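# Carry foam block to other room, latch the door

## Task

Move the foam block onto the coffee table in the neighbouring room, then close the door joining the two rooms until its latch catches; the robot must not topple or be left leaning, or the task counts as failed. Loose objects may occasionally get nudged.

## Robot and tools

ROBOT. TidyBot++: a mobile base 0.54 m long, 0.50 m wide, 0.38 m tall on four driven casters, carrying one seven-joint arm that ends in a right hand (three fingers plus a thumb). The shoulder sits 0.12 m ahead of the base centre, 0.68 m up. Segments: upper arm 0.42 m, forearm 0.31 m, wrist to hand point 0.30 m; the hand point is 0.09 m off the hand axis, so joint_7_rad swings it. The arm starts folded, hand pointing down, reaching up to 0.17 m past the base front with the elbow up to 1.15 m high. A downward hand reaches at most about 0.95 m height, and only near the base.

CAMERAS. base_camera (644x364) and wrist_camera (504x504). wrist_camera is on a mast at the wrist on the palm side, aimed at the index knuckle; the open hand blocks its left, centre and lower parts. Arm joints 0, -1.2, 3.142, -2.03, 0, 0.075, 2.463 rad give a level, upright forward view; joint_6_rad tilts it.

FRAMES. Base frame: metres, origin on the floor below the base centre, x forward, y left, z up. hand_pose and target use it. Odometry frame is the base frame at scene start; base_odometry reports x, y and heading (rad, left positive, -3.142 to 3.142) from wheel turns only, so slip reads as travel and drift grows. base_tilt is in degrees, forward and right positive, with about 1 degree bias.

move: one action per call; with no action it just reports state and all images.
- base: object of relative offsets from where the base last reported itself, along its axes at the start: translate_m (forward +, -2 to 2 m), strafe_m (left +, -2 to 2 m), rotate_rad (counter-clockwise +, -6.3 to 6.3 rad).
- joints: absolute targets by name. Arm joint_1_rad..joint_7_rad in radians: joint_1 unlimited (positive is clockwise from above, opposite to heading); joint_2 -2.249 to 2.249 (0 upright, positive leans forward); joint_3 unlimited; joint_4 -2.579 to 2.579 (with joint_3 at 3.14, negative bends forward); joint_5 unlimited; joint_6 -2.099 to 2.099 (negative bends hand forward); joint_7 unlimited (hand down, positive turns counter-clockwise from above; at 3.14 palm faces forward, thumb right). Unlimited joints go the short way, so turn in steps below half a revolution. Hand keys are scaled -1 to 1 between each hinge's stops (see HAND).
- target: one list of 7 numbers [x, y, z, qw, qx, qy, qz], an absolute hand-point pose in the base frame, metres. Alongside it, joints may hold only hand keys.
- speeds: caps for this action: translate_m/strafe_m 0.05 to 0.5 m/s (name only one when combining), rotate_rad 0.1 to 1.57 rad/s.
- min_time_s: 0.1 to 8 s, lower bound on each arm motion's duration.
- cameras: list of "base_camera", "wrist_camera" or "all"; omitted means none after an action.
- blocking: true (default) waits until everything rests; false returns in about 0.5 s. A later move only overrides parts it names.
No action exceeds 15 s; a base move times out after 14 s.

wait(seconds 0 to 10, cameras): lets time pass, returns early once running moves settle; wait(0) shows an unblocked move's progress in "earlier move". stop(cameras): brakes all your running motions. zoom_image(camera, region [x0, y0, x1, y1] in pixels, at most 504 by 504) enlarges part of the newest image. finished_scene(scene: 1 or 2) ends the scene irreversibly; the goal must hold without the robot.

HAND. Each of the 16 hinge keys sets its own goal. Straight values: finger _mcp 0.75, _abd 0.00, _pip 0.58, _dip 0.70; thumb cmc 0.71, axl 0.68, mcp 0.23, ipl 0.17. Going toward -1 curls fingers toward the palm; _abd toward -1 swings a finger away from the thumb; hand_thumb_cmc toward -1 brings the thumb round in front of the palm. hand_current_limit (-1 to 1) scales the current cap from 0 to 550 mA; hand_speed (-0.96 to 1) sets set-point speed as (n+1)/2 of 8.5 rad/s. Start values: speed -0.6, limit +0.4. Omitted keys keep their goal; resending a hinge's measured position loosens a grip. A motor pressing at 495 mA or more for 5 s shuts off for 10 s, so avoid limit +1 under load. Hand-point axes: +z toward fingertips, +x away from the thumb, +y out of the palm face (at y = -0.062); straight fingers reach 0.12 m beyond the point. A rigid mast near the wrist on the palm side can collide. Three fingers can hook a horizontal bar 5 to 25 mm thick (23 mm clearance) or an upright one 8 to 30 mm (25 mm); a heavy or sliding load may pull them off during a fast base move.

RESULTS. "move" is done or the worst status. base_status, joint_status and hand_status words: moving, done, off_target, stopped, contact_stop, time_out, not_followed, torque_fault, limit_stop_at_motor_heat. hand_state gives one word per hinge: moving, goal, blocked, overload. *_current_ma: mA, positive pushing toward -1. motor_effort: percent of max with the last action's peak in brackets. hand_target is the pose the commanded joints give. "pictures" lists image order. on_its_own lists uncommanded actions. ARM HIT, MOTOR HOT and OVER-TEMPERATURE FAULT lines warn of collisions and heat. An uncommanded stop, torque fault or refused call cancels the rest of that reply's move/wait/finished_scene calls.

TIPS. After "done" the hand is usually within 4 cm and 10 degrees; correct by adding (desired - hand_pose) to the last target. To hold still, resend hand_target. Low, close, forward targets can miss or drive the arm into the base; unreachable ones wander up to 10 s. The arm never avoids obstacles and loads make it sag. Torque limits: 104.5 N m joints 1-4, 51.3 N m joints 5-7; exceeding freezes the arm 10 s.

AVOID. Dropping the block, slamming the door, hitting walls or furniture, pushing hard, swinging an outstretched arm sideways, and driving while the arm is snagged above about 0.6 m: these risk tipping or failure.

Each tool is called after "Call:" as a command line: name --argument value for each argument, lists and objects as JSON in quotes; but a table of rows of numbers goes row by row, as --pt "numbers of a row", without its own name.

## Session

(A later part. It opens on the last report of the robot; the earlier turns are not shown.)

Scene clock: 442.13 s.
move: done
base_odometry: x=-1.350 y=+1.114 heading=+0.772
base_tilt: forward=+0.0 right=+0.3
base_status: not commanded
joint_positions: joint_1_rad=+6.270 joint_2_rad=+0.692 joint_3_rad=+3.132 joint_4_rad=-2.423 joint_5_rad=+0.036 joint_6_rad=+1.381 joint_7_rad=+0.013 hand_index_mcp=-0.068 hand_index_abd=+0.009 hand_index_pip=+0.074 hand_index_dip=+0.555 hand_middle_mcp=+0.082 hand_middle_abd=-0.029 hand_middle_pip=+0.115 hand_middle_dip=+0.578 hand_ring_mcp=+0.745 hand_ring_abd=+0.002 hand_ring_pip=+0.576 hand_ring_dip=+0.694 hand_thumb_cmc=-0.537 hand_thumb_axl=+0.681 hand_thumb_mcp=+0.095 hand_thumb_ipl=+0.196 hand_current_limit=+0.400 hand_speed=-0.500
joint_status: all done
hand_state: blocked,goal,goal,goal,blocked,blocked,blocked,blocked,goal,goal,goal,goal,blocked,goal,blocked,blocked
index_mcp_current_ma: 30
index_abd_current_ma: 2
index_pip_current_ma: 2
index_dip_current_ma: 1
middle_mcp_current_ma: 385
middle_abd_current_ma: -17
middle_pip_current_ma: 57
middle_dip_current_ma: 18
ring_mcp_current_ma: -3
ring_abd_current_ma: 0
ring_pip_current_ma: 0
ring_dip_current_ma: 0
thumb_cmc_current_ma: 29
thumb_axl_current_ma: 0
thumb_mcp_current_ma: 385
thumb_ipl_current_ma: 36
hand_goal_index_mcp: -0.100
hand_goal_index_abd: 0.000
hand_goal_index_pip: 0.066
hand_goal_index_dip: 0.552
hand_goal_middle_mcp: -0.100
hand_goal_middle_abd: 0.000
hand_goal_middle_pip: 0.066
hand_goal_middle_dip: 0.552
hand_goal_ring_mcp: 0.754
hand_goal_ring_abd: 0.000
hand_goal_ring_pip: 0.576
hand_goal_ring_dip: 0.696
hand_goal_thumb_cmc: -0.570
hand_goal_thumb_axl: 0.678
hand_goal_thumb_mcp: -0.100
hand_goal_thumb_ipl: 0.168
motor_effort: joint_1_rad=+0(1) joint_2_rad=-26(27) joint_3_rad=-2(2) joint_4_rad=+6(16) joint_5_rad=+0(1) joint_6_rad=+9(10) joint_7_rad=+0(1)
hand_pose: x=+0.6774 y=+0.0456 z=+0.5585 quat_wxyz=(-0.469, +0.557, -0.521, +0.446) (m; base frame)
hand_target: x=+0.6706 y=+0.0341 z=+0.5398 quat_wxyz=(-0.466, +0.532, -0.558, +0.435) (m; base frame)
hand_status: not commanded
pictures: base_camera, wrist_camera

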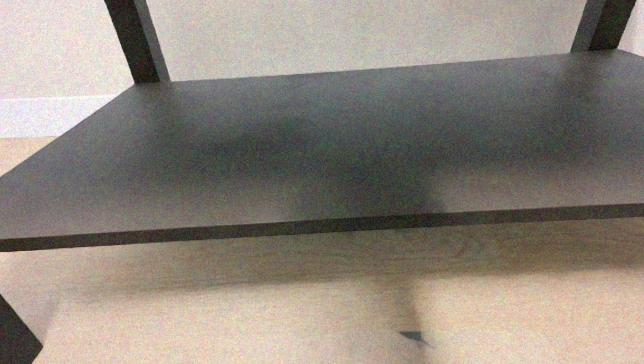

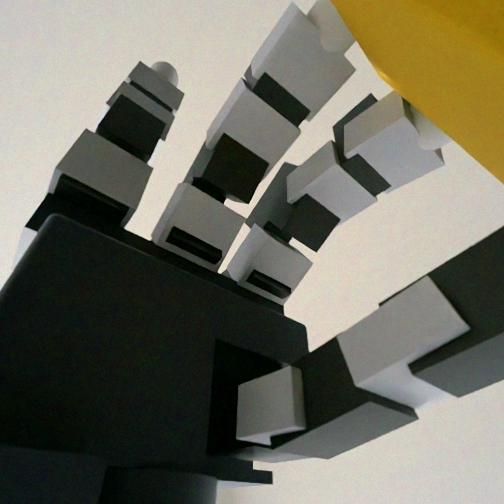

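Call:
move --joints '{"joint_2_rad": 0.87, "joint_4_rad": -2.44, "joint_6_rad": 1.55}' --min_time_s 1.5 --cameras '["wrist_camera"]'

Call:
move --joints '{"joint_2_rad": 0.91, "joint_4_rad": -2.44, "joint_6_rad": 1.59}' --min_time_s 1

Call:
move --joints '{"joint_2_rad": 0.945, "joint_4_rad": -2.44, "joint_6_rad": 1.625}' --min_time_s 1 --cameras '["wrist_camera"]'

Scene clock: 448.33 s.
move: done
base_odometry: x=-1.350 y=+1.114 heading=+0.772
base_tilt: forward=+0.0 right=+0.3
base_status: not commanded
joint_positions: joint_1_rad=+6.270 joint_2_rad=+0.817 joint_3_rad=+3.132 joint_4_rad=-2.423 joint_5_rad=+0.036 joint_6_rad=+1.512 joint_7_rad=+0.013 hand_index_mcp=-0.068 hand_index_abd=+0.009 hand_index_pip=+0.074 hand_index_dip=+0.555 hand_middle_mcp=+0.082 hand_middle_abd=-0.029 hand_middle_pip=+0.115 hand_middle_dip=+0.578 hand_ring_mcp=+0.745 hand_ring_abd=+0.002 hand_ring_pip=+0.576 hand_ring_dip=+0.694 hand_thumb_cmc=-0.537 hand_thumb_axl=+0.681 hand_thumb_mcp=+0.095 hand_thumb_ipl=+0.196 hand_current_limit=+0.400 hand_speed=-0.500
joint_status: all done
hand_state: blocked,goal,goal,goal,blocked,blocked,blocked,blocked,goal,goal,goal,goal,blocked,goal,blocked,blocked
index_mcp_current_ma: 30
index_abd_current_ma: 2
index_pip_current_ma: 2
index_dip_current_ma: 1
middle_mcp_current_ma: 385
middle_abd_current_ma: -17
middle_pip_current_ma: 57
middle_dip_current_ma: 18
ring_mcp_current_ma: -3
ring_abd_current_ma: 0
ring_pip_current_ma: 0
ring_dip_current_ma: 0
thumb_cmc_current_ma: 29
thumb_axl_current_ma: 0
thumb_mcp_current_ma: 385
thumb_ipl_current_ma: 36
hand_goal_index_mcp: -0.100
hand_goal_index_abd: 0.000
hand_goal_index_pip: 0.066
hand_goal_index_dip: 0.552
hand_goal_middle_mcp: -0.100
hand_goal_middle_abd: 0.000
hand_goal_middle_pip: 0.066
hand_goal_middle_dip: 0.552
hand_goal_ring_mcp: 0.754
hand_goal_ring_abd: 0.000
hand_goal_ring_pip: 0.576
hand_goal_ring_dip: 0.696
hand_goal_thumb_cmc: -0.570
hand_goal_thumb_axl: 0.678
hand_goal_thumb_mcp: -0.100
hand_goal_thumb_ipl: 0.168
motor_effort: joint_1_rad=+0(1) joint_2_rad=-27(28) joint_3_rad=-1(2) joint_4_rad=+4(6) joint_5_rad=+1(1) joint_6_rad=+9(10) joint_7_rad=+0(0)
hand_pose: x=+0.6773 y=+0.0461 z=+0.5261 quat_wxyz=(-0.472, +0.554, -0.521, +0.446) (m; base frame)
hand_target: x=+0.6679 y=+0.0339 z=+0.5046 quat_wxyz=(-0.466, +0.531, -0.558, +0.435) (m; base frame)
hand_status: not commanded
pictures: wrist_camera

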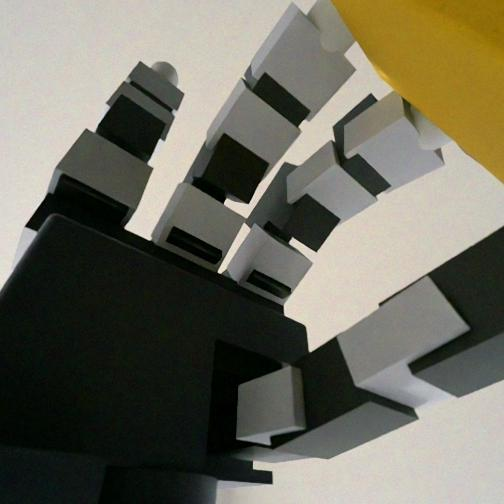

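Scene clock: 449.63 s.
move: done
base_odometry: x=-1.350 y=+1.114 heading=+0.772
base_tilt: forward=+0.0 right=+0.3
base_status: not commanded
joint_positions: joint_1_rad=+6.270 joint_2_rad=+0.849 joint_3_rad=+3.132 joint_4_rad=-2.423 joint_5_rad=+0.036 joint_6_rad=+1.557 joint_7_rad=+0.012 hand_index_mcp=-0.070 hand_index_abd=+0.010 hand_index_pip=+0.074 hand_index_dip=+0.555 hand_middle_mcp=+0.080 hand_middle_abd=-0.030 hand_middle_pip=+0.116 hand_middle_dip=+0.578 hand_ring_mcp=+0.745 hand_ring_abd=+0.002 hand_ring_pip=+0.576 hand_ring_dip=+0.694 hand_thumb_cmc=-0.532 hand_thumb_axl=+0.681 hand_thumb_mcp=+0.095 hand_thumb_ipl=+0.196 hand_current_limit=+0.400 hand_speed=-0.500
joint_status: all done
hand_state: blocked,goal,goal,goal,blocked,blocked,blocked,blocked,goal,goal,goal,goal,blocked,goal,blocked,blocked
index_mcp_current_ma: 26
index_abd_current_ma: 3
index_pip_current_ma: 2
index_dip_current_ma: 1
middle_mcp_current_ma: 385
middle_abd_current_ma: -18
middle_pip_current_ma: 57
middle_dip_current_ma: 18
ring_mcp_current_ma: -3
ring_abd_current_ma: 0
ring_pip_current_ma: 0
ring_dip_current_ma: 0
thumb_cmc_current_ma: 37
thumb_axl_current_ma: 1
thumb_mcp_current_ma: 385
thumb_ipl_current_ma: 36
hand_goal_index_mcp: -0.100
hand_goal_index_abd: 0.000
hand_goal_index_pip: 0.066
hand_goal_index_dip: 0.552
hand_goal_middle_mcp: -0.100
hand_goal_middle_abd: 0.000
hand_goal_middle_pip: 0.066
hand_goal_middle_dip: 0.552
hand_goal_ring_mcp: 0.754
hand_goal_ring_abd: 0.000
hand_goal_ring_pip: 0.576
hand_goal_ring_dip: 0.696
hand_goal_thumb_cmc: -0.570
hand_goal_thumb_axl: 0.678
hand_goal_thumb_mcp: -0.100
hand_goal_thumb_ipl: 0.168
motor_effort: joint_1_rad=+0(1) joint_2_rad=-26(27) joint_3_rad=-1(2) joint_4_rad=+3(4) joint_5_rad=+0(1) joint_6_rad=+8(10) joint_7_rad=+0(0)
hand_pose: x=+0.6779 y=+0.0463 z=+0.5208 quat_wxyz=(-0.476, +0.550, -0.519, +0.449) (m; base frame)
hand_target: x=+0.6662 y=+0.0339 z=+0.4939 quat_wxyz=(-0.466, +0.531, -0.559, +0.435) (m; base frame)
hand_status: not commanded
pictures: none

Scene clock: 450.90 s.
move: done
base_odometry: x=-1.350 y=+1.114 heading=+0.772
base_tilt: forward=+0.0 right=+0.3
base_status: not commanded
joint_positions: joint_1_rad=+6.270 joint_2_rad=+0.875 joint_3_rad=+3.132 joint_4_rad=-2.424 joint_5_rad=+0.036 joint_6_rad=+1.602 joint_7_rad=+0.010 hand_index_mcp=-0.076 hand_index_abd=+0.014 hand_index_pip=+0.074 hand_index_dip=+0.555 hand_middle_mcp=+0.075 hand_middle_abd=-0.030 hand_middle_pip=+0.116 hand_middle_dip=+0.578 hand_ring_mcp=+0.745 hand_ring_abd=+0.002 hand_ring_pip=+0.576 hand_ring_dip=+0.694 hand_thumb_cmc=-0.525 hand_thumb_axl=+0.682 hand_thumb_mcp=+0.095 hand_thumb_ipl=+0.198 hand_current_limit=+0.400 hand_speed=-0.500
joint_status: all done
hand_state: blocked,goal,goal,goal,blocked,blocked,blocked,blocked,goal,goal,goal,goal,blocked,goal,blocked,blocked
index_mcp_current_ma: 17
index_abd_current_ma: 5
index_pip_current_ma: 2
index_dip_current_ma: 1
middle_mcp_current_ma: 385
middle_abd_current_ma: -18
middle_pip_current_ma: 57
middle_dip_current_ma: 18
ring_mcp_current_ma: -3
ring_abd_current_ma: 0
ring_pip_current_ma: 0
ring_dip_current_ma: 0
thumb_cmc_current_ma: 51
thumb_axl_current_ma: 1
thumb_mcp_current_ma: 385
thumb_ipl_current_ma: 40
hand_goal_index_mcp: -0.100
hand_goal_index_abd: 0.000
hand_goal_index_pip: 0.066
hand_goal_index_dip: 0.552
hand_goal_middle_mcp: -0.100
hand_goal_middle_abd: 0.000
hand_goal_middle_pip: 0.066
hand_goal_middle_dip: 0.552
hand_goal_ring_mcp: 0.754
hand_goal_ring_abd: 0.000
hand_goal_ring_pip: 0.576
hand_goal_ring_dip: 0.696
hand_goal_thumb_cmc: -0.570
hand_goal_thumb_axl: 0.678
hand_goal_thumb_mcp: -0.100
hand_goal_thumb_ipl: 0.168
motor_effort: joint_1_rad=+2(2) joint_2_rad=-25(26) joint_3_rad=+0(1) joint_4_rad=+3(4) joint_5_rad=-1(2) joint_6_rad=+7(9) joint_7_rad=+1(1)
hand_pose: x=+0.6791 y=+0.0466 z=+0.5189 quat_wxyz=(-0.482, +0.544, -0.516, +0.453) (m; base frame)
hand_target: x=+0.6643 y=+0.0338 z=+0.4846 quat_wxyz=(-0.466, +0.531, -0.559, +0.435) (m; base frame)
hand_status: not commanded
pictures: wrist_camera

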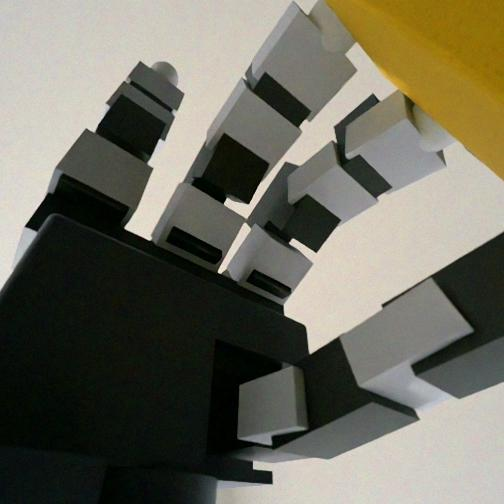

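Call:
move --joints '{"hand_index_mcp": 0.0, "hand_middle_mcp": 0.07, "hand_thumb_mcp": 0.08, "hand_thumb_cmc": -0.54, "hand_middle_pip": 0.1, "joint_6_rad": 1.6}' --cameras '["wrist_camera"]'

Call:
move --joints '{"hand_index_mcp": 0.2, "hand_middle_mcp": 0.2, "hand_thumb_mcp": 0.2, "hand_speed": -0.8}' --cameras '["wrist_camera"]'

Scene clock: 455.87 s.
move: off_target
base_odometry: x=-1.350 y=+1.114 heading=+0.772
base_tilt: forward=+0.0 right=+0.3
base_status: not commanded
joint_positions: joint_1_rad=+6.270 joint_2_rad=+0.878 joint_3_rad=+3.132 joint_4_rad=-2.424 joint_5_rad=+0.036 joint_6_rad=+1.599 joint_7_rad=+0.010 hand_index_mcp=-0.011 hand_index_abd=+0.004 hand_index_pip=+0.069 hand_index_dip=+0.555 hand_middle_mcp=+0.089 hand_middle_abd=-0.020 hand_middle_pip=+0.126 hand_middle_dip=+0.568 hand_ring_mcp=+0.745 hand_ring_abd=+0.002 hand_ring_pip=+0.576 hand_ring_dip=+0.694 hand_thumb_cmc=-0.516 hand_thumb_axl=+0.682 hand_thumb_mcp=+0.101 hand_thumb_ipl=+0.182 hand_current_limit=+0.400 hand_speed=-0.500
joint_status: hand_middle_pip off_target (ended at +0.126, target +0.100); hand_thumb_cmc off_target (ended at -0.516, target -0.540); hand_thumb_mcp off_target (ended at +0.101, target +0.080); the others done
hand_state: goal,goal,goal,goal,goal,goal,blocked,goal,goal,goal,goal,goal,blocked,goal,blocked,goal
index_mcp_current_ma: -4
index_abd_current_ma: 1
index_pip_current_ma: 0
index_dip_current_ma: 0
middle_mcp_current_ma: 12
middle_abd_current_ma: -9
middle_pip_current_ma: 18
middle_dip_current_ma: 8
ring_mcp_current_ma: -3
ring_abd_current_ma: 0
ring_pip_current_ma: 0
ring_dip_current_ma: 0
thumb_cmc_current_ma: 17
thumb_axl_current_ma: 1
thumb_mcp_current_ma: 20
thumb_ipl_current_ma: 10
hand_goal_index_mcp: 0.000
hand_goal_index_abd: 0.000
hand_goal_index_pip: 0.066
hand_goal_index_dip: 0.552
hand_goal_middle_mcp: 0.070
hand_goal_middle_abd: 0.000
hand_goal_middle_pip: 0.100
hand_goal_middle_dip: 0.552
hand_goal_ring_mcp: 0.754
hand_goal_ring_abd: 0.000
hand_goal_ring_pip: 0.576
hand_goal_ring_dip: 0.696
hand_goal_thumb_cmc: -0.540
hand_goal_thumb_axl: 0.678
hand_goal_thumb_mcp: 0.080
hand_goal_thumb_ipl: 0.168
motor_effort: joint_1_rad=+0(1) joint_2_rad=-24(26) joint_3_rad=-1(2) joint_4_rad=+2(3) joint_5_rad=+0(1) joint_6_rad=+6(8) joint_7_rad=+1(1)
hand_pose: x=+0.6781 y=+0.0466 z=+0.5163 quat_wxyz=(-0.480, +0.546, -0.518, +0.451) (m; base frame)
hand_target: x=+0.6607 y=+0.0339 z=+0.4777 quat_wxyz=(-0.459, +0.536, -0.564, +0.428) (m; base frame)
hand_status: not commanded
pictures: wrist_camera

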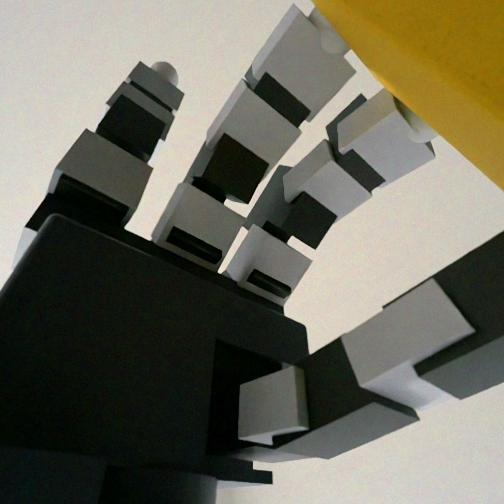

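Scene clock: 456.63 s.
move: done
base_odometry: x=-1.350 y=+1.114 heading=+0.772
base_tilt: forward=+0.0 right=+0.3
base_status: not commanded
joint_positions: joint_1_rad=+6.270 joint_2_rad=+0.893 joint_3_rad=+3.132 joint_4_rad=-2.426 joint_5_rad=+0.036 joint_6_rad=+1.599 joint_7_rad=+0.010 hand_index_mcp=+0.183 hand_index_abd=+0.003 hand_index_pip=+0.068 hand_index_dip=+0.555 hand_middle_mcp=+0.188 hand_middle_abd=-0.003 hand_middle_pip=+0.102 hand_middle_dip=+0.555 hand_ring_mcp=+0.745 hand_ring_abd=+0.002 hand_ring_pip=+0.576 hand_ring_dip=+0.694 hand_thumb_cmc=-0.538 hand_thumb_axl=+0.680 hand_thumb_mcp=+0.197 hand_thumb_ipl=+0.169 hand_current_limit=+0.400 hand_speed=-0.800
joint_status: all done
hand_state: goal,goal,goal,goal,goal,goal,goal,goal,goal,goal,goal,goal,goal,goal,goal,goal
index_mcp_current_ma: -10
index_abd_current_ma: 0
index_pip_current_ma: 0
index_dip_current_ma: 0
middle_mcp_current_ma: -6
middle_abd_current_ma: 0
middle_pip_current_ma: 0
middle_dip_current_ma: 0
ring_mcp_current_ma: -3
ring_abd_current_ma: 0
ring_pip_current_ma: 0
ring_dip_current_ma: 0
thumb_cmc_current_ma: 0
thumb_axl_current_ma: 0
thumb_mcp_current_ma: -1
thumb_ipl_current_ma: 0
hand_goal_index_mcp: 0.200
hand_goal_index_abd: 0.000
hand_goal_index_pip: 0.066
hand_goal_index_dip: 0.552
hand_goal_middle_mcp: 0.200
hand_goal_middle_abd: 0.000
hand_goal_middle_pip: 0.100
hand_goal_middle_dip: 0.552
hand_goal_ring_mcp: 0.754
hand_goal_ring_abd: 0.000
hand_goal_ring_pip: 0.576
hand_goal_ring_dip: 0.696
hand_goal_thumb_cmc: -0.540
hand_goal_thumb_axl: 0.678
hand_goal_thumb_mcp: 0.200
hand_goal_thumb_ipl: 0.168
on_its_own: hand_middle_pip moved -0.023 to your old target +0.100; hand_thumb_cmc moved -0.023 to your old target -0.540
motor_effort: joint_1_rad=+0(1) joint_2_rad=-27(28) joint_3_rad=-2(2) joint_4_rad=+3(3) joint_5_rad=+0(1) joint_6_rad=+9(9) joint_7_rad=+0(1)
hand_pose: x=+0.6746 y=+0.0465 z=+0.5075 quat_wxyz=(-0.475, +0.550, -0.522, +0.447) (m; base frame)
hand_target: x=+0.6607 y=+0.0339 z=+0.4777 quat_wxyz=(-0.459, +0.536, -0.564, +0.428) (m; base frame)
hand_status: not commanded
pictures: wrist_camera

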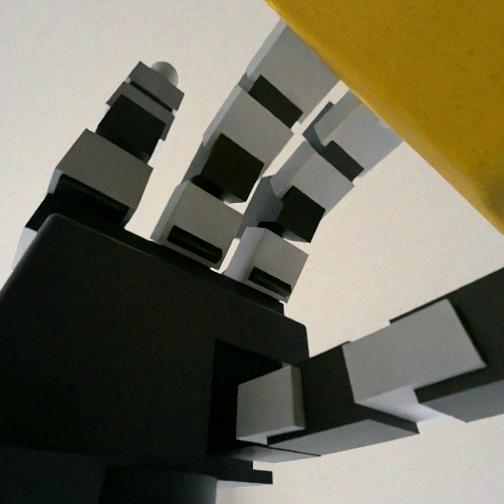

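Call:
move --joints '{"hand_index_mcp": 0.45, "hand_middle_mcp": 0.45, "hand_middle_pip": 0.066, "hand_thumb_mcp": 0.45, "hand_speed": -0.6, "joint_2_rad": 0.9, "joint_6_rad": 1.58}' --min_time_s 1 --cameras '["wrist_camera"]'

Call:
move --joints '{"joint_2_rad": 0.74, "joint_6_rad": 1.42}' --min_time_s 1.5 --cameras '["wrist_camera"]'

Scene clock: 460.70 s.
move: off_target
base_odometry: x=-1.350 y=+1.114 heading=+0.772
base_tilt: forward=+0.0 right=+0.3
base_status: not commanded
joint_positions: joint_1_rad=+6.270 joint_2_rad=+0.893 joint_3_rad=+3.132 joint_4_rad=-2.426 joint_5_rad=+0.036 joint_6_rad=+1.599 joint_7_rad=+0.010 hand_index_mcp=+0.430 hand_index_abd=+0.003 hand_index_pip=+0.068 hand_index_dip=+0.555 hand_middle_mcp=+0.432 hand_middle_abd=-0.003 hand_middle_pip=+0.068 hand_middle_dip=+0.555 hand_ring_mcp=+0.745 hand_ring_abd=+0.002 hand_ring_pip=+0.576 hand_ring_dip=+0.694 hand_thumb_cmc=-0.538 hand_thumb_axl=+0.680 hand_thumb_mcp=+0.444 hand_thumb_ipl=+0.169 hand_current_limit=+0.400 hand_speed=-0.600
joint_status: hand_index_mcp off_target (ended at +0.430, target +0.450); the others done
hand_state: blocked,goal,goal,goal,goal,goal,goal,goal,goal,goal,goal,goal,goal,goal,goal,goal
index_mcp_current_ma: -13
index_abd_current_ma: 0
index_pip_current_ma: 0
index_dip_current_ma: 0
middle_mcp_current_ma: -11
middle_abd_current_ma: 0
middle_pip_current_ma: 0
middle_dip_current_ma: 0
ring_mcp_current_ma: -3
ring_abd_current_ma: 0
ring_pip_current_ma: 0
ring_dip_current_ma: 0
thumb_cmc_current_ma: 0
thumb_axl_current_ma: 0
thumb_mcp_current_ma: -2
thumb_ipl_current_ma: 0
hand_goal_index_mcp: 0.450
hand_goal_index_abd: 0.000
hand_goal_index_pip: 0.066
hand_goal_index_dip: 0.552
hand_goal_middle_mcp: 0.450
hand_goal_middle_abd: 0.000
hand_goal_middle_pip: 0.066
hand_goal_middle_dip: 0.552
hand_goal_ring_mcp: 0.754
hand_goal_ring_abd: 0.000
hand_goal_ring_pip: 0.576
hand_goal_ring_dip: 0.696
hand_goal_thumb_cmc: -0.540
hand_goal_thumb_axl: 0.678
hand_goal_thumb_mcp: 0.450
hand_goal_thumb_ipl: 0.168
motor_effort: joint_1_rad=+0(1) joint_2_rad=-27(28) joint_3_rad=-2(2) joint_4_rad=+3(3) joint_5_rad=+0(1) joint_6_rad=+9(10) joint_7_rad=+0(0)
hand_pose: x=+0.6746 y=+0.0465 z=+0.5075 quat_wxyz=(-0.475, +0.550, -0.522, +0.447) (m; base frame)
hand_target: x=+0.6667 y=+0.0339 z=+0.4966 quat_wxyz=(-0.466, +0.531, -0.559, +0.435) (m; base frame)
hand_status: not commanded
pictures: wrist_camera

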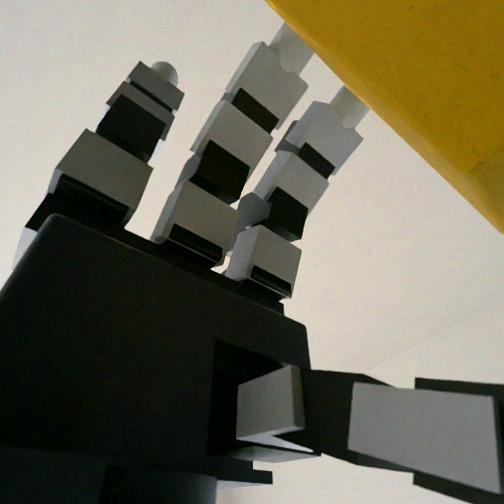

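Scene clock: 462.50 s.
move: done
base_odometry: x=-1.350 y=+1.114 heading=+0.772
base_tilt: forward=+0.0 right=+0.3
base_status: not commanded
joint_positions: joint_1_rad=+6.270 joint_2_rad=+0.768 joint_3_rad=+3.132 joint_4_rad=-2.426 joint_5_rad=+0.036 joint_6_rad=+1.466 joint_7_rad=+0.010 hand_index_mcp=+0.430 hand_index_abd=+0.003 hand_index_pip=+0.067 hand_index_dip=+0.555 hand_middle_mcp=+0.432 hand_middle_abd=-0.003 hand_middle_pip=+0.068 hand_middle_dip=+0.555 hand_ring_mcp=+0.745 hand_ring_abd=+0.002 hand_ring_pip=+0.576 hand_ring_dip=+0.694 hand_thumb_cmc=-0.538 hand_thumb_axl=+0.680 hand_thumb_mcp=+0.444 hand_thumb_ipl=+0.169 hand_current_limit=+0.400 hand_speed=-0.600
joint_status: all done
hand_state: blocked,goal,goal,goal,goal,goal,goal,goal,goal,goal,goal,goal,goal,goal,goal,goal
index_mcp_current_ma: -13
index_abd_current_ma: 0
index_pip_current_ma: 0
index_dip_current_ma: 0
middle_mcp_current_ma: -11
middle_abd_current_ma: 0
middle_pip_current_ma: 0
middle_dip_current_ma: 0
ring_mcp_current_ma: -3
ring_abd_current_ma: 0
ring_pip_current_ma: 0
ring_dip_current_ma: 0
thumb_cmc_current_ma: 0
thumb_axl_current_ma: 0
thumb_mcp_current_ma: -2
thumb_ipl_current_ma: 0
hand_goal_index_mcp: 0.450
hand_goal_index_abd: 0.000
hand_goal_index_pip: 0.066
hand_goal_index_dip: 0.552
hand_goal_middle_mcp: 0.450
hand_goal_middle_abd: 0.000
hand_goal_middle_pip: 0.066
hand_goal_middle_dip: 0.552
hand_goal_ring_mcp: 0.754
hand_goal_ring_abd: 0.000
hand_goal_ring_pip: 0.576
hand_goal_ring_dip: 0.696
hand_goal_thumb_cmc: -0.540
hand_goal_thumb_axl: 0.678
hand_goal_thumb_mcp: 0.450
hand_goal_thumb_ipl: 0.168
motor_effort: joint_1_rad=+0(1) joint_2_rad=-26(28) joint_3_rad=-1(2) joint_4_rad=+4(5) joint_5_rad=+0(1) joint_6_rad=+9(10) joint_7_rad=+0(0)
hand_pose: x=+0.6771 y=+0.0462 z=+0.5393 quat_wxyz=(-0.472, +0.553, -0.522, +0.446) (m; base frame)
hand_target: x=+0.6706 y=+0.0341 z=+0.5398 quat_wxyz=(-0.466, +0.532, -0.558, +0.435) (m; base frame)
hand_status: not commanded
pictures: wrist_camera

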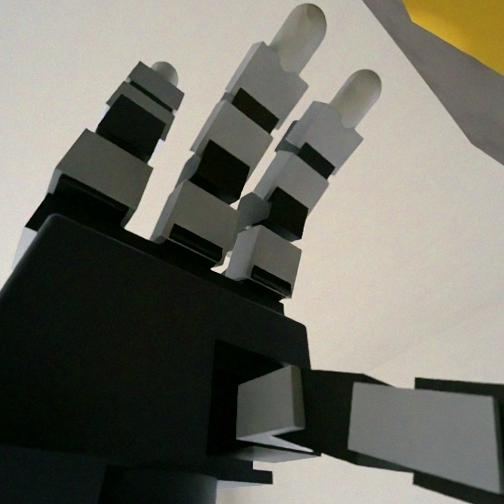

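Call:
move --joints '{"joint_2_rad": 0.118, "joint_4_rad": -2.188, "joint_6_rad": 0.58}' --min_time_s 2 --cameras '["wrist_camera"]'

Call:
move --joints '{"joint_1_rad": 0, "joint_2_rad": -1.2, "joint_3_rad": 3.142, "joint_4_rad": -2.03, "joint_5_rad": 0, "joint_6_rad": -0.3, "joint_7_rad": 2.463}' --cameras '["wrist_camera"]'

Scene clock: 469.67 s.
move: done
base_odometry: x=-1.350 y=+1.114 heading=+0.772
base_tilt: forward=+0.0 right=+0.3
base_status: not commanded
joint_positions: joint_1_rad=+6.270 joint_2_rad=+0.138 joint_3_rad=+3.132 joint_4_rad=-2.206 joint_5_rad=+0.036 joint_6_rad=+0.627 joint_7_rad=+0.010 hand_index_mcp=+0.430 hand_index_abd=+0.003 hand_index_pip=+0.067 hand_index_dip=+0.555 hand_middle_mcp=+0.432 hand_middle_abd=-0.003 hand_middle_pip=+0.067 hand_middle_dip=+0.555 hand_ring_mcp=+0.745 hand_ring_abd=+0.002 hand_ring_pip=+0.576 hand_ring_dip=+0.694 hand_thumb_cmc=-0.538 hand_thumb_axl=+0.680 hand_thumb_mcp=+0.444 hand_thumb_ipl=+0.169 hand_current_limit=+0.400 hand_speed=-0.600
joint_status: all done
hand_state: blocked,goal,goal,goal,goal,goal,goal,goal,goal,goal,goal,goal,goal,goal,goal,goal
index_mcp_current_ma: -13
index_abd_current_ma: 0
index_pip_current_ma: 0
index_dip_current_ma: 0
middle_mcp_current_ma: -11
middle_abd_current_ma: 0
middle_pip_current_ma: 0
middle_dip_current_ma: 0
ring_mcp_current_ma: -3
ring_abd_current_ma: 0
ring_pip_current_ma: 0
ring_dip_current_ma: 0
thumb_cmc_current_ma: 0
thumb_axl_current_ma: 0
thumb_mcp_current_ma: -2
thumb_ipl_current_ma: 0
hand_goal_index_mcp: 0.450
hand_goal_index_abd: 0.000
hand_goal_index_pip: 0.066
hand_goal_index_dip: 0.552
hand_goal_middle_mcp: 0.450
hand_goal_middle_abd: 0.000
hand_goal_middle_pip: 0.066
hand_goal_middle_dip: 0.552
hand_goal_ring_mcp: 0.754
hand_goal_ring_abd: 0.000
hand_goal_ring_pip: 0.576
hand_goal_ring_dip: 0.696
hand_goal_thumb_cmc: -0.540
hand_goal_thumb_axl: 0.678
hand_goal_thumb_mcp: 0.450
hand_goal_thumb_ipl: 0.168
motor_effort: joint_1_rad=+0(1) joint_2_rad=-19(29) joint_3_rad=-1(3) joint_4_rad=+15(15) joint_5_rad=+0(1) joint_6_rad=+9(10) joint_7_rad=+0(1)
hand_pose: x=+0.6863 y=+0.0402 z=+0.7505 quat_wxyz=(-0.465, +0.556, -0.513, +0.460) (m; base frame)
hand_target: x=+0.6861 y=+0.0347 z=+0.7595 quat_wxyz=(-0.474, +0.526, -0.548, +0.445) (m; base frame)
hand_status: not commanded
pictures: wrist_camera

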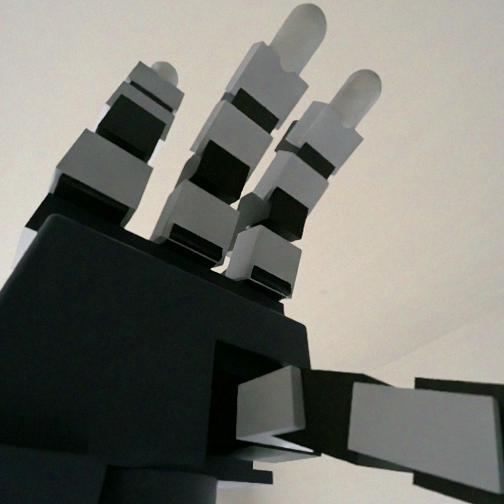

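Scene clock: 473.07 s.
move: done
base_odometry: x=-1.350 y=+1.114 heading=+0.772
base_tilt: forward=+0.0 right=+0.3
base_status: not commanded
joint_positions: joint_1_rad=+6.270 joint_2_rad=-1.167 joint_3_rad=+3.132 joint_4_rad=-2.048 joint_5_rad=+0.036 joint_6_rad=-0.255 joint_7_rad=+2.396 hand_index_mcp=+0.452 hand_index_abd=+0.003 hand_index_pip=+0.067 hand_index_dip=+0.555 hand_middle_mcp=+0.452 hand_middle_abd=+0.001 hand_middle_pip=+0.067 hand_middle_dip=+0.555 hand_ring_mcp=+0.759 hand_ring_abd=+0.002 hand_ring_pip=+0.576 hand_ring_dip=+0.694 hand_thumb_cmc=-0.534 hand_thumb_axl=+0.679 hand_thumb_mcp=+0.451 hand_thumb_ipl=+0.169 hand_current_limit=+0.400 hand_speed=-0.600
joint_status: all done
hand_state: goal,goal,goal,goal,goal,goal,goal,goal,goal,goal,goal,goal,goal,goal,goal,goal
index_mcp_current_ma: 0
index_abd_current_ma: 0
index_pip_current_ma: 0
index_dip_current_ma: 0
middle_mcp_current_ma: 0
middle_abd_current_ma: 0
middle_pip_current_ma: 0
middle_dip_current_ma: 0
ring_mcp_current_ma: 1
ring_abd_current_ma: 0
ring_pip_current_ma: 0
ring_dip_current_ma: 0
thumb_cmc_current_ma: 1
thumb_axl_current_ma: 0
thumb_mcp_current_ma: 0
thumb_ipl_current_ma: 0
hand_goal_index_mcp: 0.450
hand_goal_index_abd: 0.000
hand_goal_index_pip: 0.066
hand_goal_index_dip: 0.552
hand_goal_middle_mcp: 0.450
hand_goal_middle_abd: 0.000
hand_goal_middle_pip: 0.066
hand_goal_middle_dip: 0.552
hand_goal_ring_mcp: 0.754
hand_goal_ring_abd: 0.000
hand_goal_ring_pip: 0.576
hand_goal_ring_dip: 0.696
hand_goal_thumb_cmc: -0.540
hand_goal_thumb_axl: 0.678
hand_goal_thumb_mcp: 0.450
hand_goal_thumb_ipl: 0.168
on_its_own: hand_index_mcp moved +0.022 to your old target +0.450
motor_effort: joint_1_rad=+1(2) joint_2_rad=+16(20) joint_3_rad=+0(2) joint_4_rad=+15(19) joint_5_rad=+0(2) joint_6_rad=+7(10) joint_7_rad=+0(1)
hand_pose: x=+0.2274 y=-0.0673 z=+1.2196 quat_wxyz=(+0.350, +0.487, +0.228, +0.767) (m; base frame)
hand_target: x=+0.2093 y=-0.0699 z=+1.2220 quat_wxyz=(+0.364, +0.483, +0.231, +0.762) (m; base frame)
hand_status: not commanded
pictures: wrist_camera

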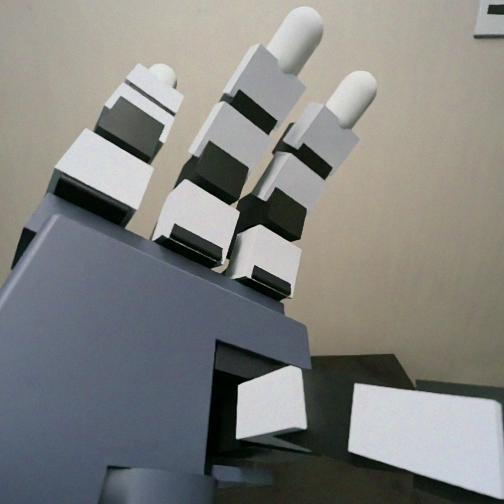

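Call:
move --base '{"translate_m": -0.22}' --joints '{"joint_6_rad": -0.85, "hand_index_mcp": -0.95, "hand_middle_mcp": -0.95, "hand_ring_mcp": -0.85, "hand_index_pip": -0.12, "hand_middle_pip": -0.12, "hand_ring_pip": -0.12, "hand_index_dip": 0.6, "hand_middle_dip": 0.6, "hand_ring_dip": 0.6, "hand_thumb_cmc": 0.3, "hand_thumb_mcp": -0.3, "hand_speed": 0}' --cameras '["all"]'

Scene clock: 478.50 s.
move: off_target
base_odometry: x=-1.508 y=+0.961 heading=+0.772
base_tilt: forward=-0.1 right=+0.3
base_status: done
joint_positions: joint_1_rad=+6.270 joint_2_rad=-1.176 joint_3_rad=+3.132 joint_4_rad=-2.039 joint_5_rad=+0.036 joint_6_rad=-0.806 joint_7_rad=+2.399 hand_index_mcp=-0.954 hand_index_abd=+0.003 hand_index_pip=-0.120 hand_index_dip=+0.597 hand_middle_mcp=-0.953 hand_middle_abd=+0.001 hand_middle_pip=-0.120 hand_middle_dip=+0.597 hand_ring_mcp=-0.795 hand_ring_abd=+0.018 hand_ring_pip=-0.106 hand_ring_dip=+0.606 hand_thumb_cmc=+0.306 hand_thumb_axl=+0.680 hand_thumb_mcp=-0.298 hand_thumb_ipl=+0.169 hand_current_limit=+0.400 hand_speed=+0.000
joint_status: hand_ring_mcp off_target (ended at -0.795, target -0.850); the others done
hand_state: goal,goal,goal,goal,goal,goal,goal,goal,blocked,goal,goal,goal,goal,goal,goal,goal
index_mcp_current_ma: -1
index_abd_current_ma: 0
index_pip_current_ma: 0
index_dip_current_ma: -1
middle_mcp_current_ma: -1
middle_abd_current_ma: 0
middle_pip_current_ma: 0
middle_dip_current_ma: 0
ring_mcp_current_ma: 76
ring_abd_current_ma: 8
ring_pip_current_ma: 6
ring_dip_current_ma: 1
thumb_cmc_current_ma: 2
thumb_axl_current_ma: 0
thumb_mcp_current_ma: 0
thumb_ipl_current_ma: 0
hand_goal_index_mcp: -0.950
hand_goal_index_abd: 0.000
hand_goal_index_pip: -0.120
hand_goal_index_dip: 0.600
hand_goal_middle_mcp: -0.950
hand_goal_middle_abd: 0.000
hand_goal_middle_pip: -0.120
hand_goal_middle_dip: 0.600
hand_goal_ring_mcp: -0.850
hand_goal_ring_abd: 0.000
hand_goal_ring_pip: -0.120
hand_goal_ring_dip: 0.600
hand_goal_thumb_cmc: 0.300
hand_goal_thumb_axl: 0.678
hand_goal_thumb_mcp: -0.300
hand_goal_thumb_ipl: 0.168
motor_effort: joint_1_rad=+0(3) joint_2_rad=+15(19) joint_3_rad=-1(3) joint_4_rad=+15(17) joint_5_rad=+1(2) joint_6_rad=+8(11) joint_7_rad=+1(1)
hand_pose: x=+0.2735 y=-0.0736 z=+1.0682 quat_wxyz=(+0.285, +0.674, +0.307, +0.608) (m; base frame)
hand_target: x=+0.2641 y=-0.0698 z=+1.0652 quat_wxyz=(+0.288, +0.672, +0.321, +0.602) (m; base frame)
hand_status: not commanded
pictures: base_camera, wrist_camera

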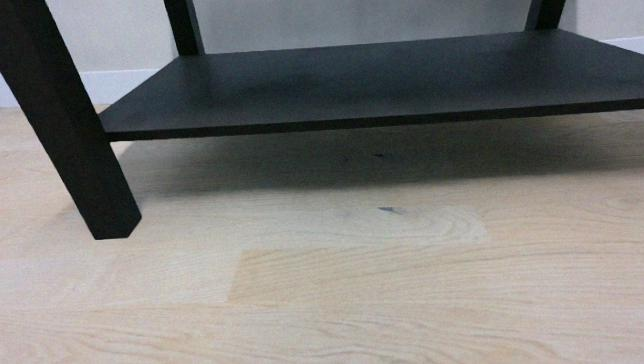

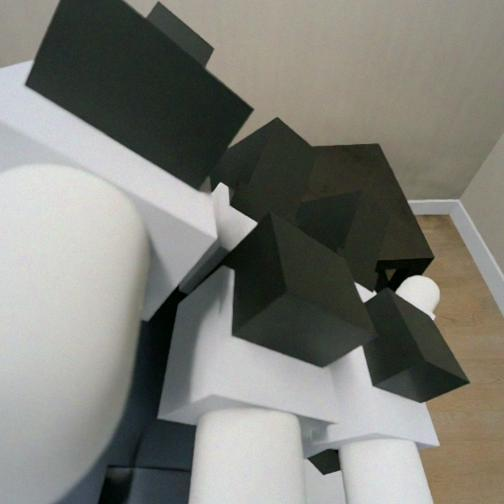

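Call:
move --joints '{"joint_1_rad": -0.6}' --cameras '["wrist_camera"]'

Scene clock: 482.50 s.
move: done
base_odometry: x=-1.508 y=+0.961 heading=+0.772
base_tilt: forward=-0.1 right=+0.3
base_status: not commanded
joint_positions: joint_1_rad=+5.707 joint_2_rad=-1.176 joint_3_rad=+3.132 joint_4_rad=-2.039 joint_5_rad=+0.036 joint_6_rad=-0.806 joint_7_rad=+2.399 hand_index_mcp=-0.954 hand_index_abd=+0.003 hand_index_pip=-0.120 hand_index_dip=+0.597 hand_middle_mcp=-0.953 hand_middle_abd=+0.001 hand_middle_pip=-0.120 hand_middle_dip=+0.597 hand_ring_mcp=-0.795 hand_ring_abd=+0.018 hand_ring_pip=-0.106 hand_ring_dip=+0.606 hand_thumb_cmc=+0.306 hand_thumb_axl=+0.680 hand_thumb_mcp=-0.298 hand_thumb_ipl=+0.169 hand_current_limit=+0.400 hand_speed=+0.000
joint_status: all done
hand_state: goal,goal,goal,goal,goal,goal,goal,goal,blocked,goal,goal,goal,goal,goal,goal,goal
index_mcp_current_ma: -1
index_abd_current_ma: 0
index_pip_current_ma: 0
index_dip_current_ma: -1
middle_mcp_current_ma: -1
middle_abd_current_ma: 0
middle_pip_current_ma: 0
middle_dip_current_ma: 0
ring_mcp_current_ma: 76
ring_abd_current_ma: 8
ring_pip_current_ma: 6
ring_dip_current_ma: 1
thumb_cmc_current_ma: 2
thumb_axl_current_ma: 0
thumb_mcp_current_ma: 0
thumb_ipl_current_ma: 0
hand_goal_index_mcp: -0.950
hand_goal_index_abd: 0.000
hand_goal_index_pip: -0.120
hand_goal_index_dip: 0.600
hand_goal_middle_mcp: -0.950
hand_goal_middle_abd: 0.000
hand_goal_middle_pip: -0.120
hand_goal_middle_dip: 0.600
hand_goal_ring_mcp: -0.850
hand_goal_ring_abd: 0.000
hand_goal_ring_pip: -0.120
hand_goal_ring_dip: 0.600
hand_goal_thumb_cmc: 0.300
hand_goal_thumb_axl: 0.678
hand_goal_thumb_mcp: -0.300
hand_goal_thumb_ipl: 0.168
motor_effort: joint_1_rad=+0(1) joint_2_rad=+16(17) joint_3_rad=+0(1) joint_4_rad=+15(15) joint_5_rad=+1(1) joint_6_rad=+8(9) joint_7_rad=+0(1)
hand_pose: x=+0.2889 y=+0.0201 z=+1.0682 quat_wxyz=(+0.105, +0.563, +0.482, +0.664) (m; base frame)
hand_target: x=+0.2782 y=+0.0243 z=+1.0652 quat_wxyz=(+0.097, +0.547, +0.505, +0.660) (m; base frame)
hand_status: not commanded
pictures: wrist_camera

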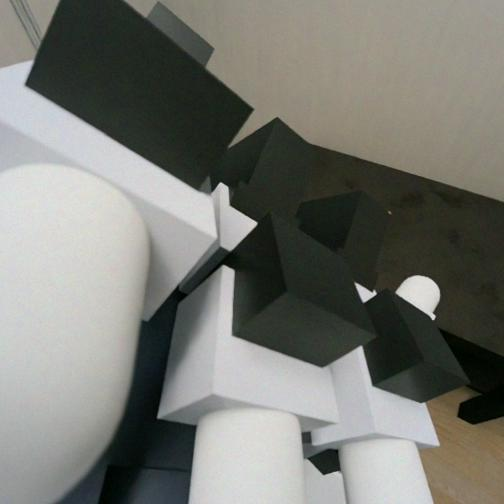

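Call:
move --joints '{"joint_1_rad": -1.15}' --cameras '["wrist_camera"]'

Scene clock: 487.03 s.
move: done
base_odometry: x=-1.508 y=+0.961 heading=+0.772
base_tilt: forward=-0.1 right=+0.3
base_status: not commanded
joint_positions: joint_1_rad=+5.157 joint_2_rad=-1.176 joint_3_rad=+3.132 joint_4_rad=-2.039 joint_5_rad=+0.036 joint_6_rad=-0.806 joint_7_rad=+2.399 hand_index_mcp=-0.954 hand_index_abd=+0.003 hand_index_pip=-0.120 hand_index_dip=+0.597 hand_middle_mcp=-0.953 hand_middle_abd=+0.001 hand_middle_pip=-0.120 hand_middle_dip=+0.597 hand_ring_mcp=-0.795 hand_ring_abd=+0.018 hand_ring_pip=-0.106 hand_ring_dip=+0.606 hand_thumb_cmc=+0.306 hand_thumb_axl=+0.680 hand_thumb_mcp=-0.298 hand_thumb_ipl=+0.169 hand_current_limit=+0.400 hand_speed=+0.000
joint_status: all done
hand_state: goal,goal,goal,goal,goal,goal,goal,goal,blocked,goal,goal,goal,goal,goal,goal,goal
index_mcp_current_ma: -1
index_abd_current_ma: 0
index_pip_current_ma: 0
index_dip_current_ma: -1
middle_mcp_current_ma: -1
middle_abd_current_ma: 0
middle_pip_current_ma: 0
middle_dip_current_ma: 0
ring_mcp_current_ma: 76
ring_abd_current_ma: 8
ring_pip_current_ma: 6
ring_dip_current_ma: 1
thumb_cmc_current_ma: 2
thumb_axl_current_ma: 0
thumb_mcp_current_ma: 0
thumb_ipl_current_ma: 0
hand_goal_index_mcp: -0.950
hand_goal_index_abd: 0.000
hand_goal_index_pip: -0.120
hand_goal_index_dip: 0.600
hand_goal_middle_mcp: -0.950
hand_goal_middle_abd: 0.000
hand_goal_middle_pip: -0.120
hand_goal_middle_dip: 0.600
hand_goal_ring_mcp: -0.850
hand_goal_ring_abd: 0.000
hand_goal_ring_pip: -0.120
hand_goal_ring_dip: 0.600
hand_goal_thumb_cmc: 0.300
hand_goal_thumb_axl: 0.678
hand_goal_thumb_mcp: -0.300
hand_goal_thumb_ipl: 0.168
motor_effort: joint_1_rad=+0(2) joint_2_rad=+15(16) joint_3_rad=+0(1) joint_4_rad=+15(15) joint_5_rad=+1(1) joint_6_rad=+8(9) joint_7_rad=+0(1)
hand_pose: x=+0.2533 y=+0.1060 z=+1.0682 quat_wxyz=(-0.079, +0.410, +0.617, +0.667) (m; base frame)
hand_target: x=+0.2420 y=+0.1039 z=+1.0652 quat_wxyz=(-0.086, +0.389, +0.635, +0.662) (m; base frame)
hand_status: not commanded
pictures: wrist_camera

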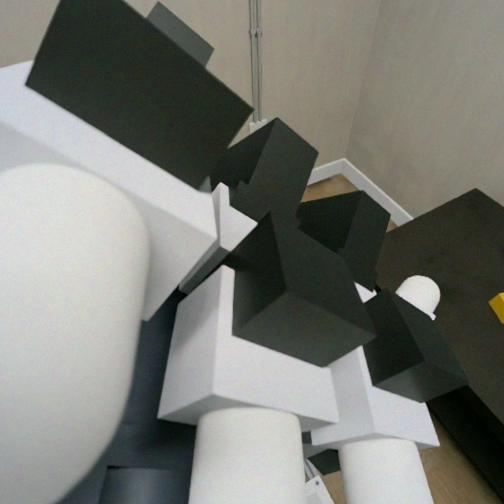

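Call:
move --base '{"rotate_rad": 3.02}' --speeds '{"rotate_rad": 0.9}' --joints '{"joint_1_rad": 0, "joint_6_rad": -0.3}' --cameras '["all"]'

Scene clock: 508.40 s.
move: done
base_odometry: x=-1.508 y=+0.961 heading=-2.492
base_tilt: forward=-0.1 right=+0.3
base_status: done
joint_positions: joint_1_rad=+6.259 joint_2_rad=-1.176 joint_3_rad=+3.132 joint_4_rad=-2.039 joint_5_rad=+0.036 joint_6_rad=-0.336 joint_7_rad=+2.399 hand_index_mcp=-0.955 hand_index_abd=+0.003 hand_index_pip=-0.120 hand_index_dip=+0.597 hand_middle_mcp=-0.954 hand_middle_abd=+0.001 hand_middle_pip=-0.120 hand_middle_dip=+0.597 hand_ring_mcp=-0.796 hand_ring_abd=+0.018 hand_ring_pip=-0.106 hand_ring_dip=+0.606 hand_thumb_cmc=+0.306 hand_thumb_axl=+0.680 hand_thumb_mcp=-0.298 hand_thumb_ipl=+0.169 hand_current_limit=+0.400 hand_speed=+0.000
joint_status: all done
hand_state: goal,goal,goal,goal,goal,goal,goal,goal,blocked,goal,goal,goal,goal,goal,goal,goal
index_mcp_current_ma: -1
index_abd_current_ma: 0
index_pip_current_ma: 0
index_dip_current_ma: -1
middle_mcp_current_ma: -1
middle_abd_current_ma: 0
middle_pip_current_ma: 0
middle_dip_current_ma: 0
ring_mcp_current_ma: 75
ring_abd_current_ma: 8
ring_pip_current_ma: 7
ring_dip_current_ma: 1
thumb_cmc_current_ma: 2
thumb_axl_current_ma: 0
thumb_mcp_current_ma: 0
thumb_ipl_current_ma: 0
hand_goal_index_mcp: -0.950
hand_goal_index_abd: 0.000
hand_goal_index_pip: -0.120
hand_goal_index_dip: 0.600
hand_goal_middle_mcp: -0.950
hand_goal_middle_abd: 0.000
hand_goal_middle_pip: -0.120
hand_goal_middle_dip: 0.600
hand_goal_ring_mcp: -0.850
hand_goal_ring_abd: 0.000
hand_goal_ring_pip: -0.120
hand_goal_ring_dip: 0.600
hand_goal_thumb_cmc: 0.300
hand_goal_thumb_axl: 0.678
hand_goal_thumb_mcp: -0.300
hand_goal_thumb_ipl: 0.168
motor_effort: joint_1_rad=+0(1) joint_2_rad=+16(17) joint_3_rad=+0(2) joint_4_rad=+15(16) joint_5_rad=+1(1) joint_6_rad=+7(10) joint_7_rad=+0(1)
hand_pose: x=+0.2332 y=-0.0671 z=+1.2042 quat_wxyz=(+0.340, +0.510, +0.242, +0.752) (m; base frame)
hand_target: x=+0.2093 y=-0.0699 z=+1.2220 quat_wxyz=(+0.364, +0.483, +0.231, +0.762) (m; base frame)
hand_status: not commanded
pictures: base_camera, wrist_camera

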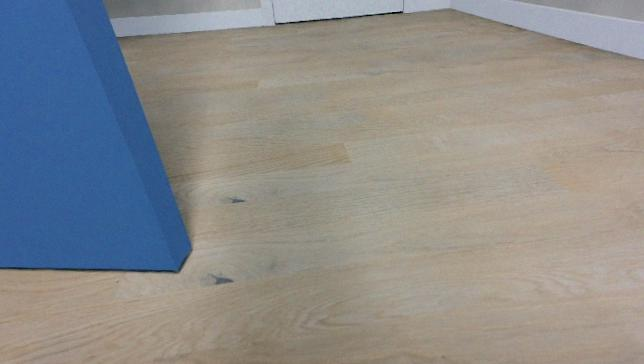

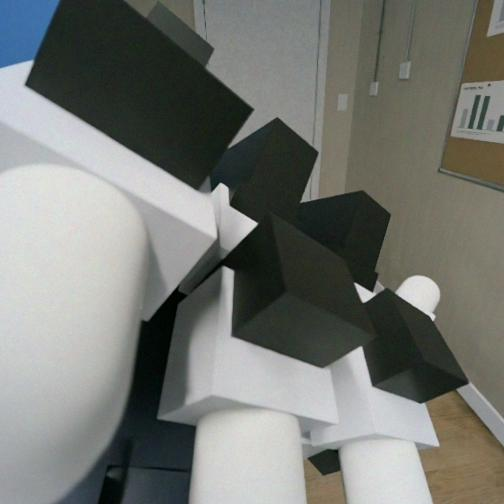

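Call:
move --base '{"translate_m": -0.2, "strafe_m": 0.28}' --joints '{"joint_1_rad": 0, "joint_2_rad": 0.12, "joint_3_rad": 3.14, "joint_4_rad": -2.33, "joint_5_rad": 0, "joint_6_rad": 0.75, "joint_7_rad": -1.57}' --min_time_s 3.5 --cameras '["all"]'

Scene clock: 523.37 s.
move: done
base_odometry: x=-1.179 y=+0.859 heading=-2.492
base_tilt: forward=+0.0 right=+0.3
base_status: done
joint_positions: joint_1_rad=+6.262 joint_2_rad=+0.085 joint_3_rad=+3.132 joint_4_rad=-2.307 joint_5_rad=+0.036 joint_6_rad=+0.713 joint_7_rad=+4.648 hand_index_mcp=-0.952 hand_index_abd=-0.001 hand_index_pip=-0.120 hand_index_dip=+0.597 hand_middle_mcp=-0.952 hand_middle_abd=-0.001 hand_middle_pip=-0.120 hand_middle_dip=+0.597 hand_ring_mcp=-0.796 hand_ring_abd=+0.018 hand_ring_pip=-0.105 hand_ring_dip=+0.606 hand_thumb_cmc=+0.300 hand_thumb_axl=+0.679 hand_thumb_mcp=-0.301 hand_thumb_ipl=+0.169 hand_current_limit=+0.400 hand_speed=+0.000
joint_status: all done
hand_state: goal,goal,goal,goal,goal,goal,goal,goal,blocked,goal,goal,goal,goal,goal,goal,goal
index_mcp_current_ma: 0
index_abd_current_ma: 0
index_pip_current_ma: 0
index_dip_current_ma: 0
middle_mcp_current_ma: 0
middle_abd_current_ma: 0
middle_pip_current_ma: 0
middle_dip_current_ma: 0
ring_mcp_current_ma: 74
ring_abd_current_ma: 8
ring_pip_current_ma: 7
ring_dip_current_ma: 1
thumb_cmc_current_ma: 0
thumb_axl_current_ma: 0
thumb_mcp_current_ma: 0
thumb_ipl_current_ma: 0
hand_goal_index_mcp: -0.950
hand_goal_index_abd: 0.000
hand_goal_index_pip: -0.120
hand_goal_index_dip: 0.600
hand_goal_middle_mcp: -0.950
hand_goal_middle_abd: 0.000
hand_goal_middle_pip: -0.120
hand_goal_middle_dip: 0.600
hand_goal_ring_mcp: -0.850
hand_goal_ring_abd: 0.000
hand_goal_ring_pip: -0.120
hand_goal_ring_dip: 0.600
hand_goal_thumb_cmc: 0.300
hand_goal_thumb_axl: 0.678
hand_goal_thumb_mcp: -0.300
hand_goal_thumb_ipl: 0.168
motor_effort: joint_1_rad=+0(1) joint_2_rad=-16(18) joint_3_rad=-1(3) joint_4_rad=+14(19) joint_5_rad=+0(2) joint_6_rad=+9(11) joint_7_rad=-1(2)
hand_pose: x=+0.6662 y=+0.1089 z=+0.8640 quat_wxyz=(+0.667, -0.005, +0.745, +0.032) (m; base frame)
hand_target: x=+0.6716 y=+0.0872 z=+0.8411 quat_wxyz=(+0.660, -0.001, +0.751, +0.000) (m; base frame)
hand_status: not commanded
pictures: base_camera, wrist_camera

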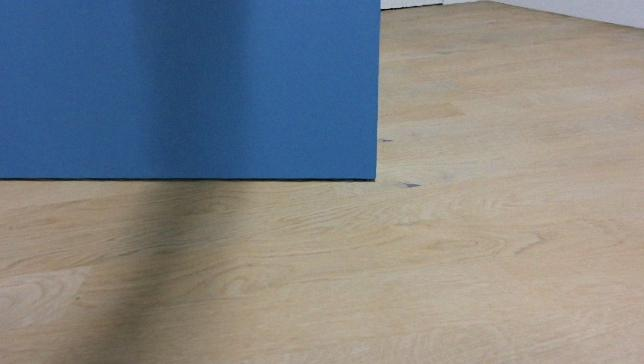

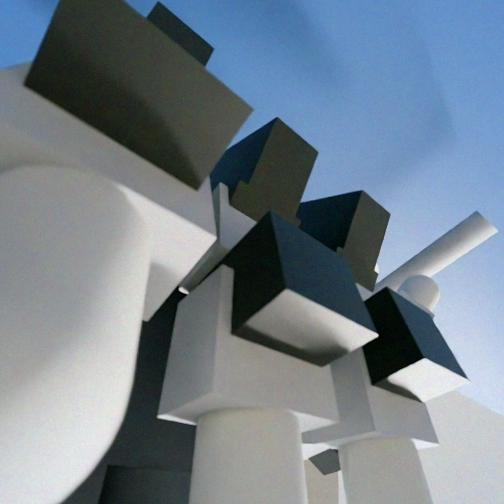

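Call:
move --base '{"translate_m": 0.12, "strafe_m": 0.05}' --speeds '{"translate_m": 0.15}' --cameras '["all"]'

Scene clock: 542.13 s.
move: done
base_odometry: x=-1.244 y=+0.746 heading=-2.491
base_tilt: forward=+0.0 right=+0.3
base_status: done
joint_positions: joint_1_rad=+6.268 joint_2_rad=+0.101 joint_3_rad=+3.132 joint_4_rad=-2.324 joint_5_rad=+0.036 joint_6_rad=+0.727 joint_7_rad=+4.650 hand_index_mcp=-0.952 hand_index_abd=-0.005 hand_index_pip=-0.117 hand_index_dip=+0.600 hand_middle_mcp=-0.951 hand_middle_abd=-0.001 hand_middle_pip=-0.120 hand_middle_dip=+0.597 hand_ring_mcp=-0.818 hand_ring_abd=+0.021 hand_ring_pip=-0.101 hand_ring_dip=+0.608 hand_thumb_cmc=+0.299 hand_thumb_axl=+0.677 hand_thumb_mcp=-0.301 hand_thumb_ipl=+0.169 hand_current_limit=+0.400 hand_speed=+0.000
joint_status: not commanded
hand_state: goal,goal,goal,goal,goal,goal,goal,goal,blocked,blocked,goal,goal,goal,goal,goal,goal
index_mcp_current_ma: 0
index_abd_current_ma: -1
index_pip_current_ma: 0
index_dip_current_ma: 0
middle_mcp_current_ma: 0
middle_abd_current_ma: 0
middle_pip_current_ma: 0
middle_dip_current_ma: 0
ring_mcp_current_ma: 30
ring_abd_current_ma: 10
ring_pip_current_ma: 11
ring_dip_current_ma: 2
thumb_cmc_current_ma: 0
thumb_axl_current_ma: 0
thumb_mcp_current_ma: 0
thumb_ipl_current_ma: 0
hand_goal_index_mcp: -0.950
hand_goal_index_abd: 0.000
hand_goal_index_pip: -0.120
hand_goal_index_dip: 0.600
hand_goal_middle_mcp: -0.950
hand_goal_middle_abd: 0.000
hand_goal_middle_pip: -0.120
hand_goal_middle_dip: 0.600
hand_goal_ring_mcp: -0.850
hand_goal_ring_abd: 0.000
hand_goal_ring_pip: -0.120
hand_goal_ring_dip: 0.600
hand_goal_thumb_cmc: 0.300
hand_goal_thumb_axl: 0.678
hand_goal_thumb_mcp: -0.300
hand_goal_thumb_ipl: 0.168
on_its_own: hand_ring_mcp moved -0.022 toward your old target -0.850
motor_effort: joint_1_rad=+0(2) joint_2_rad=-16(19) joint_3_rad=-1(2) joint_4_rad=+14(22) joint_5_rad=-1(1) joint_6_rad=+8(9) joint_7_rad=-1(1)
hand_pose: x=+0.6655 y=+0.1060 z=+0.8509 quat_wxyz=(+0.660, -0.004, +0.751, +0.029) (m; base frame)
hand_target: x=+0.6716 y=+0.0872 z=+0.8411 quat_wxyz=(+0.660, -0.001, +0.751, +0.000) (m; base frame)
hand_status: not commanded
pictures: base_camera, wrist_camera

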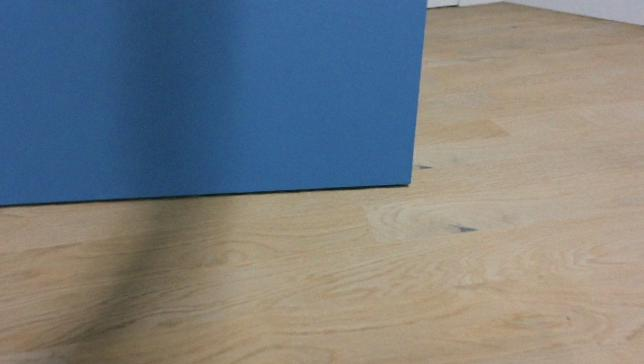

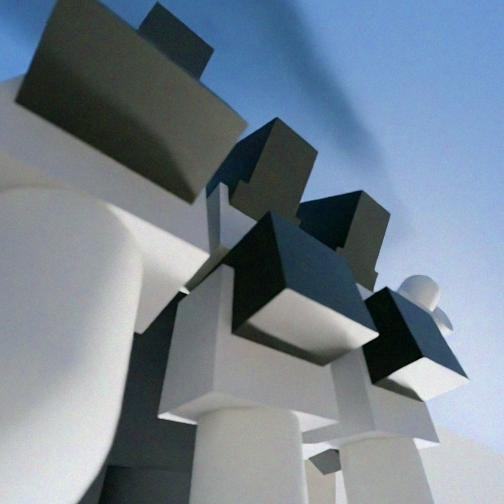

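Call:
move --base '{"translate_m": 0.347, "strafe_m": -0.2, "rotate_rad": 0.43}' --speeds '{"translate_m": 0.2, "rotate_rad": 0.22}' --cameras '["base_camera"]'

Scene clock: 548.53 s.
move: done
base_odometry: x=-1.642 y=+0.696 heading=-2.061
base_tilt: forward=+0.0 right=+0.3
base_status: done
joint_positions: joint_1_rad=+6.271 joint_2_rad=+0.094 joint_3_rad=+3.132 joint_4_rad=-2.337 joint_5_rad=+0.036 joint_6_rad=+0.734 joint_7_rad=+4.651 hand_index_mcp=-0.952 hand_index_abd=-0.006 hand_index_pip=-0.117 hand_index_dip=+0.602 hand_middle_mcp=-0.951 hand_middle_abd=-0.001 hand_middle_pip=-0.120 hand_middle_dip=+0.597 hand_ring_mcp=-0.818 hand_ring_abd=+0.021 hand_ring_pip=-0.101 hand_ring_dip=+0.608 hand_thumb_cmc=+0.299 hand_thumb_axl=+0.676 hand_thumb_mcp=-0.302 hand_thumb_ipl=+0.169 hand_current_limit=+0.400 hand_speed=+0.000
joint_status: not commanded
hand_state: goal,goal,goal,goal,goal,goal,goal,goal,blocked,blocked,goal,goal,goal,goal,goal,goal
index_mcp_current_ma: 0
index_abd_current_ma: -1
index_pip_current_ma: 0
index_dip_current_ma: 0
middle_mcp_current_ma: 0
middle_abd_current_ma: 0
middle_pip_current_ma: 0
middle_dip_current_ma: 0
ring_mcp_current_ma: 30
ring_abd_current_ma: 10
ring_pip_current_ma: 11
ring_dip_current_ma: 2
thumb_cmc_current_ma: 0
thumb_axl_current_ma: 0
thumb_mcp_current_ma: 0
thumb_ipl_current_ma: 0
hand_goal_index_mcp: -0.950
hand_goal_index_abd: 0.000
hand_goal_index_pip: -0.120
hand_goal_index_dip: 0.600
hand_goal_middle_mcp: -0.950
hand_goal_middle_abd: 0.000
hand_goal_middle_pip: -0.120
hand_goal_middle_dip: 0.600
hand_goal_ring_mcp: -0.850
hand_goal_ring_abd: 0.000
hand_goal_ring_pip: -0.120
hand_goal_ring_dip: 0.600
hand_goal_thumb_cmc: 0.300
hand_goal_thumb_axl: 0.678
hand_goal_thumb_mcp: -0.300
hand_goal_thumb_ipl: 0.168
motor_effort: joint_1_rad=+0(2) joint_2_rad=-16(18) joint_3_rad=-1(2) joint_4_rad=+14(25) joint_5_rad=-1(1) joint_6_rad=+8(9) joint_7_rad=-1(1)
hand_pose: x=+0.6614 y=+0.1043 z=+0.8499 quat_wxyz=(+0.660, -0.003, +0.751, +0.028) (m; base frame)
hand_target: x=+0.6716 y=+0.0872 z=+0.8411 quat_wxyz=(+0.660, -0.001, +0.751, +0.000) (m; base frame)
hand_status: not commanded
pictures: base_camera

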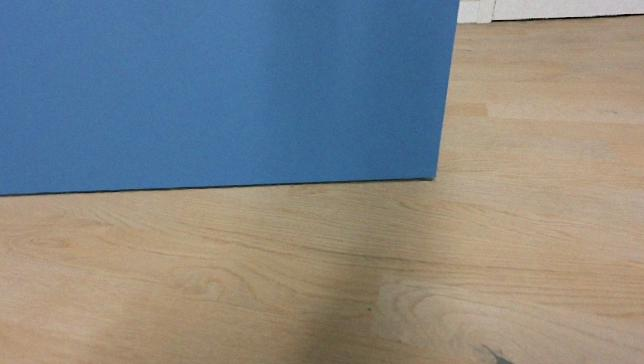

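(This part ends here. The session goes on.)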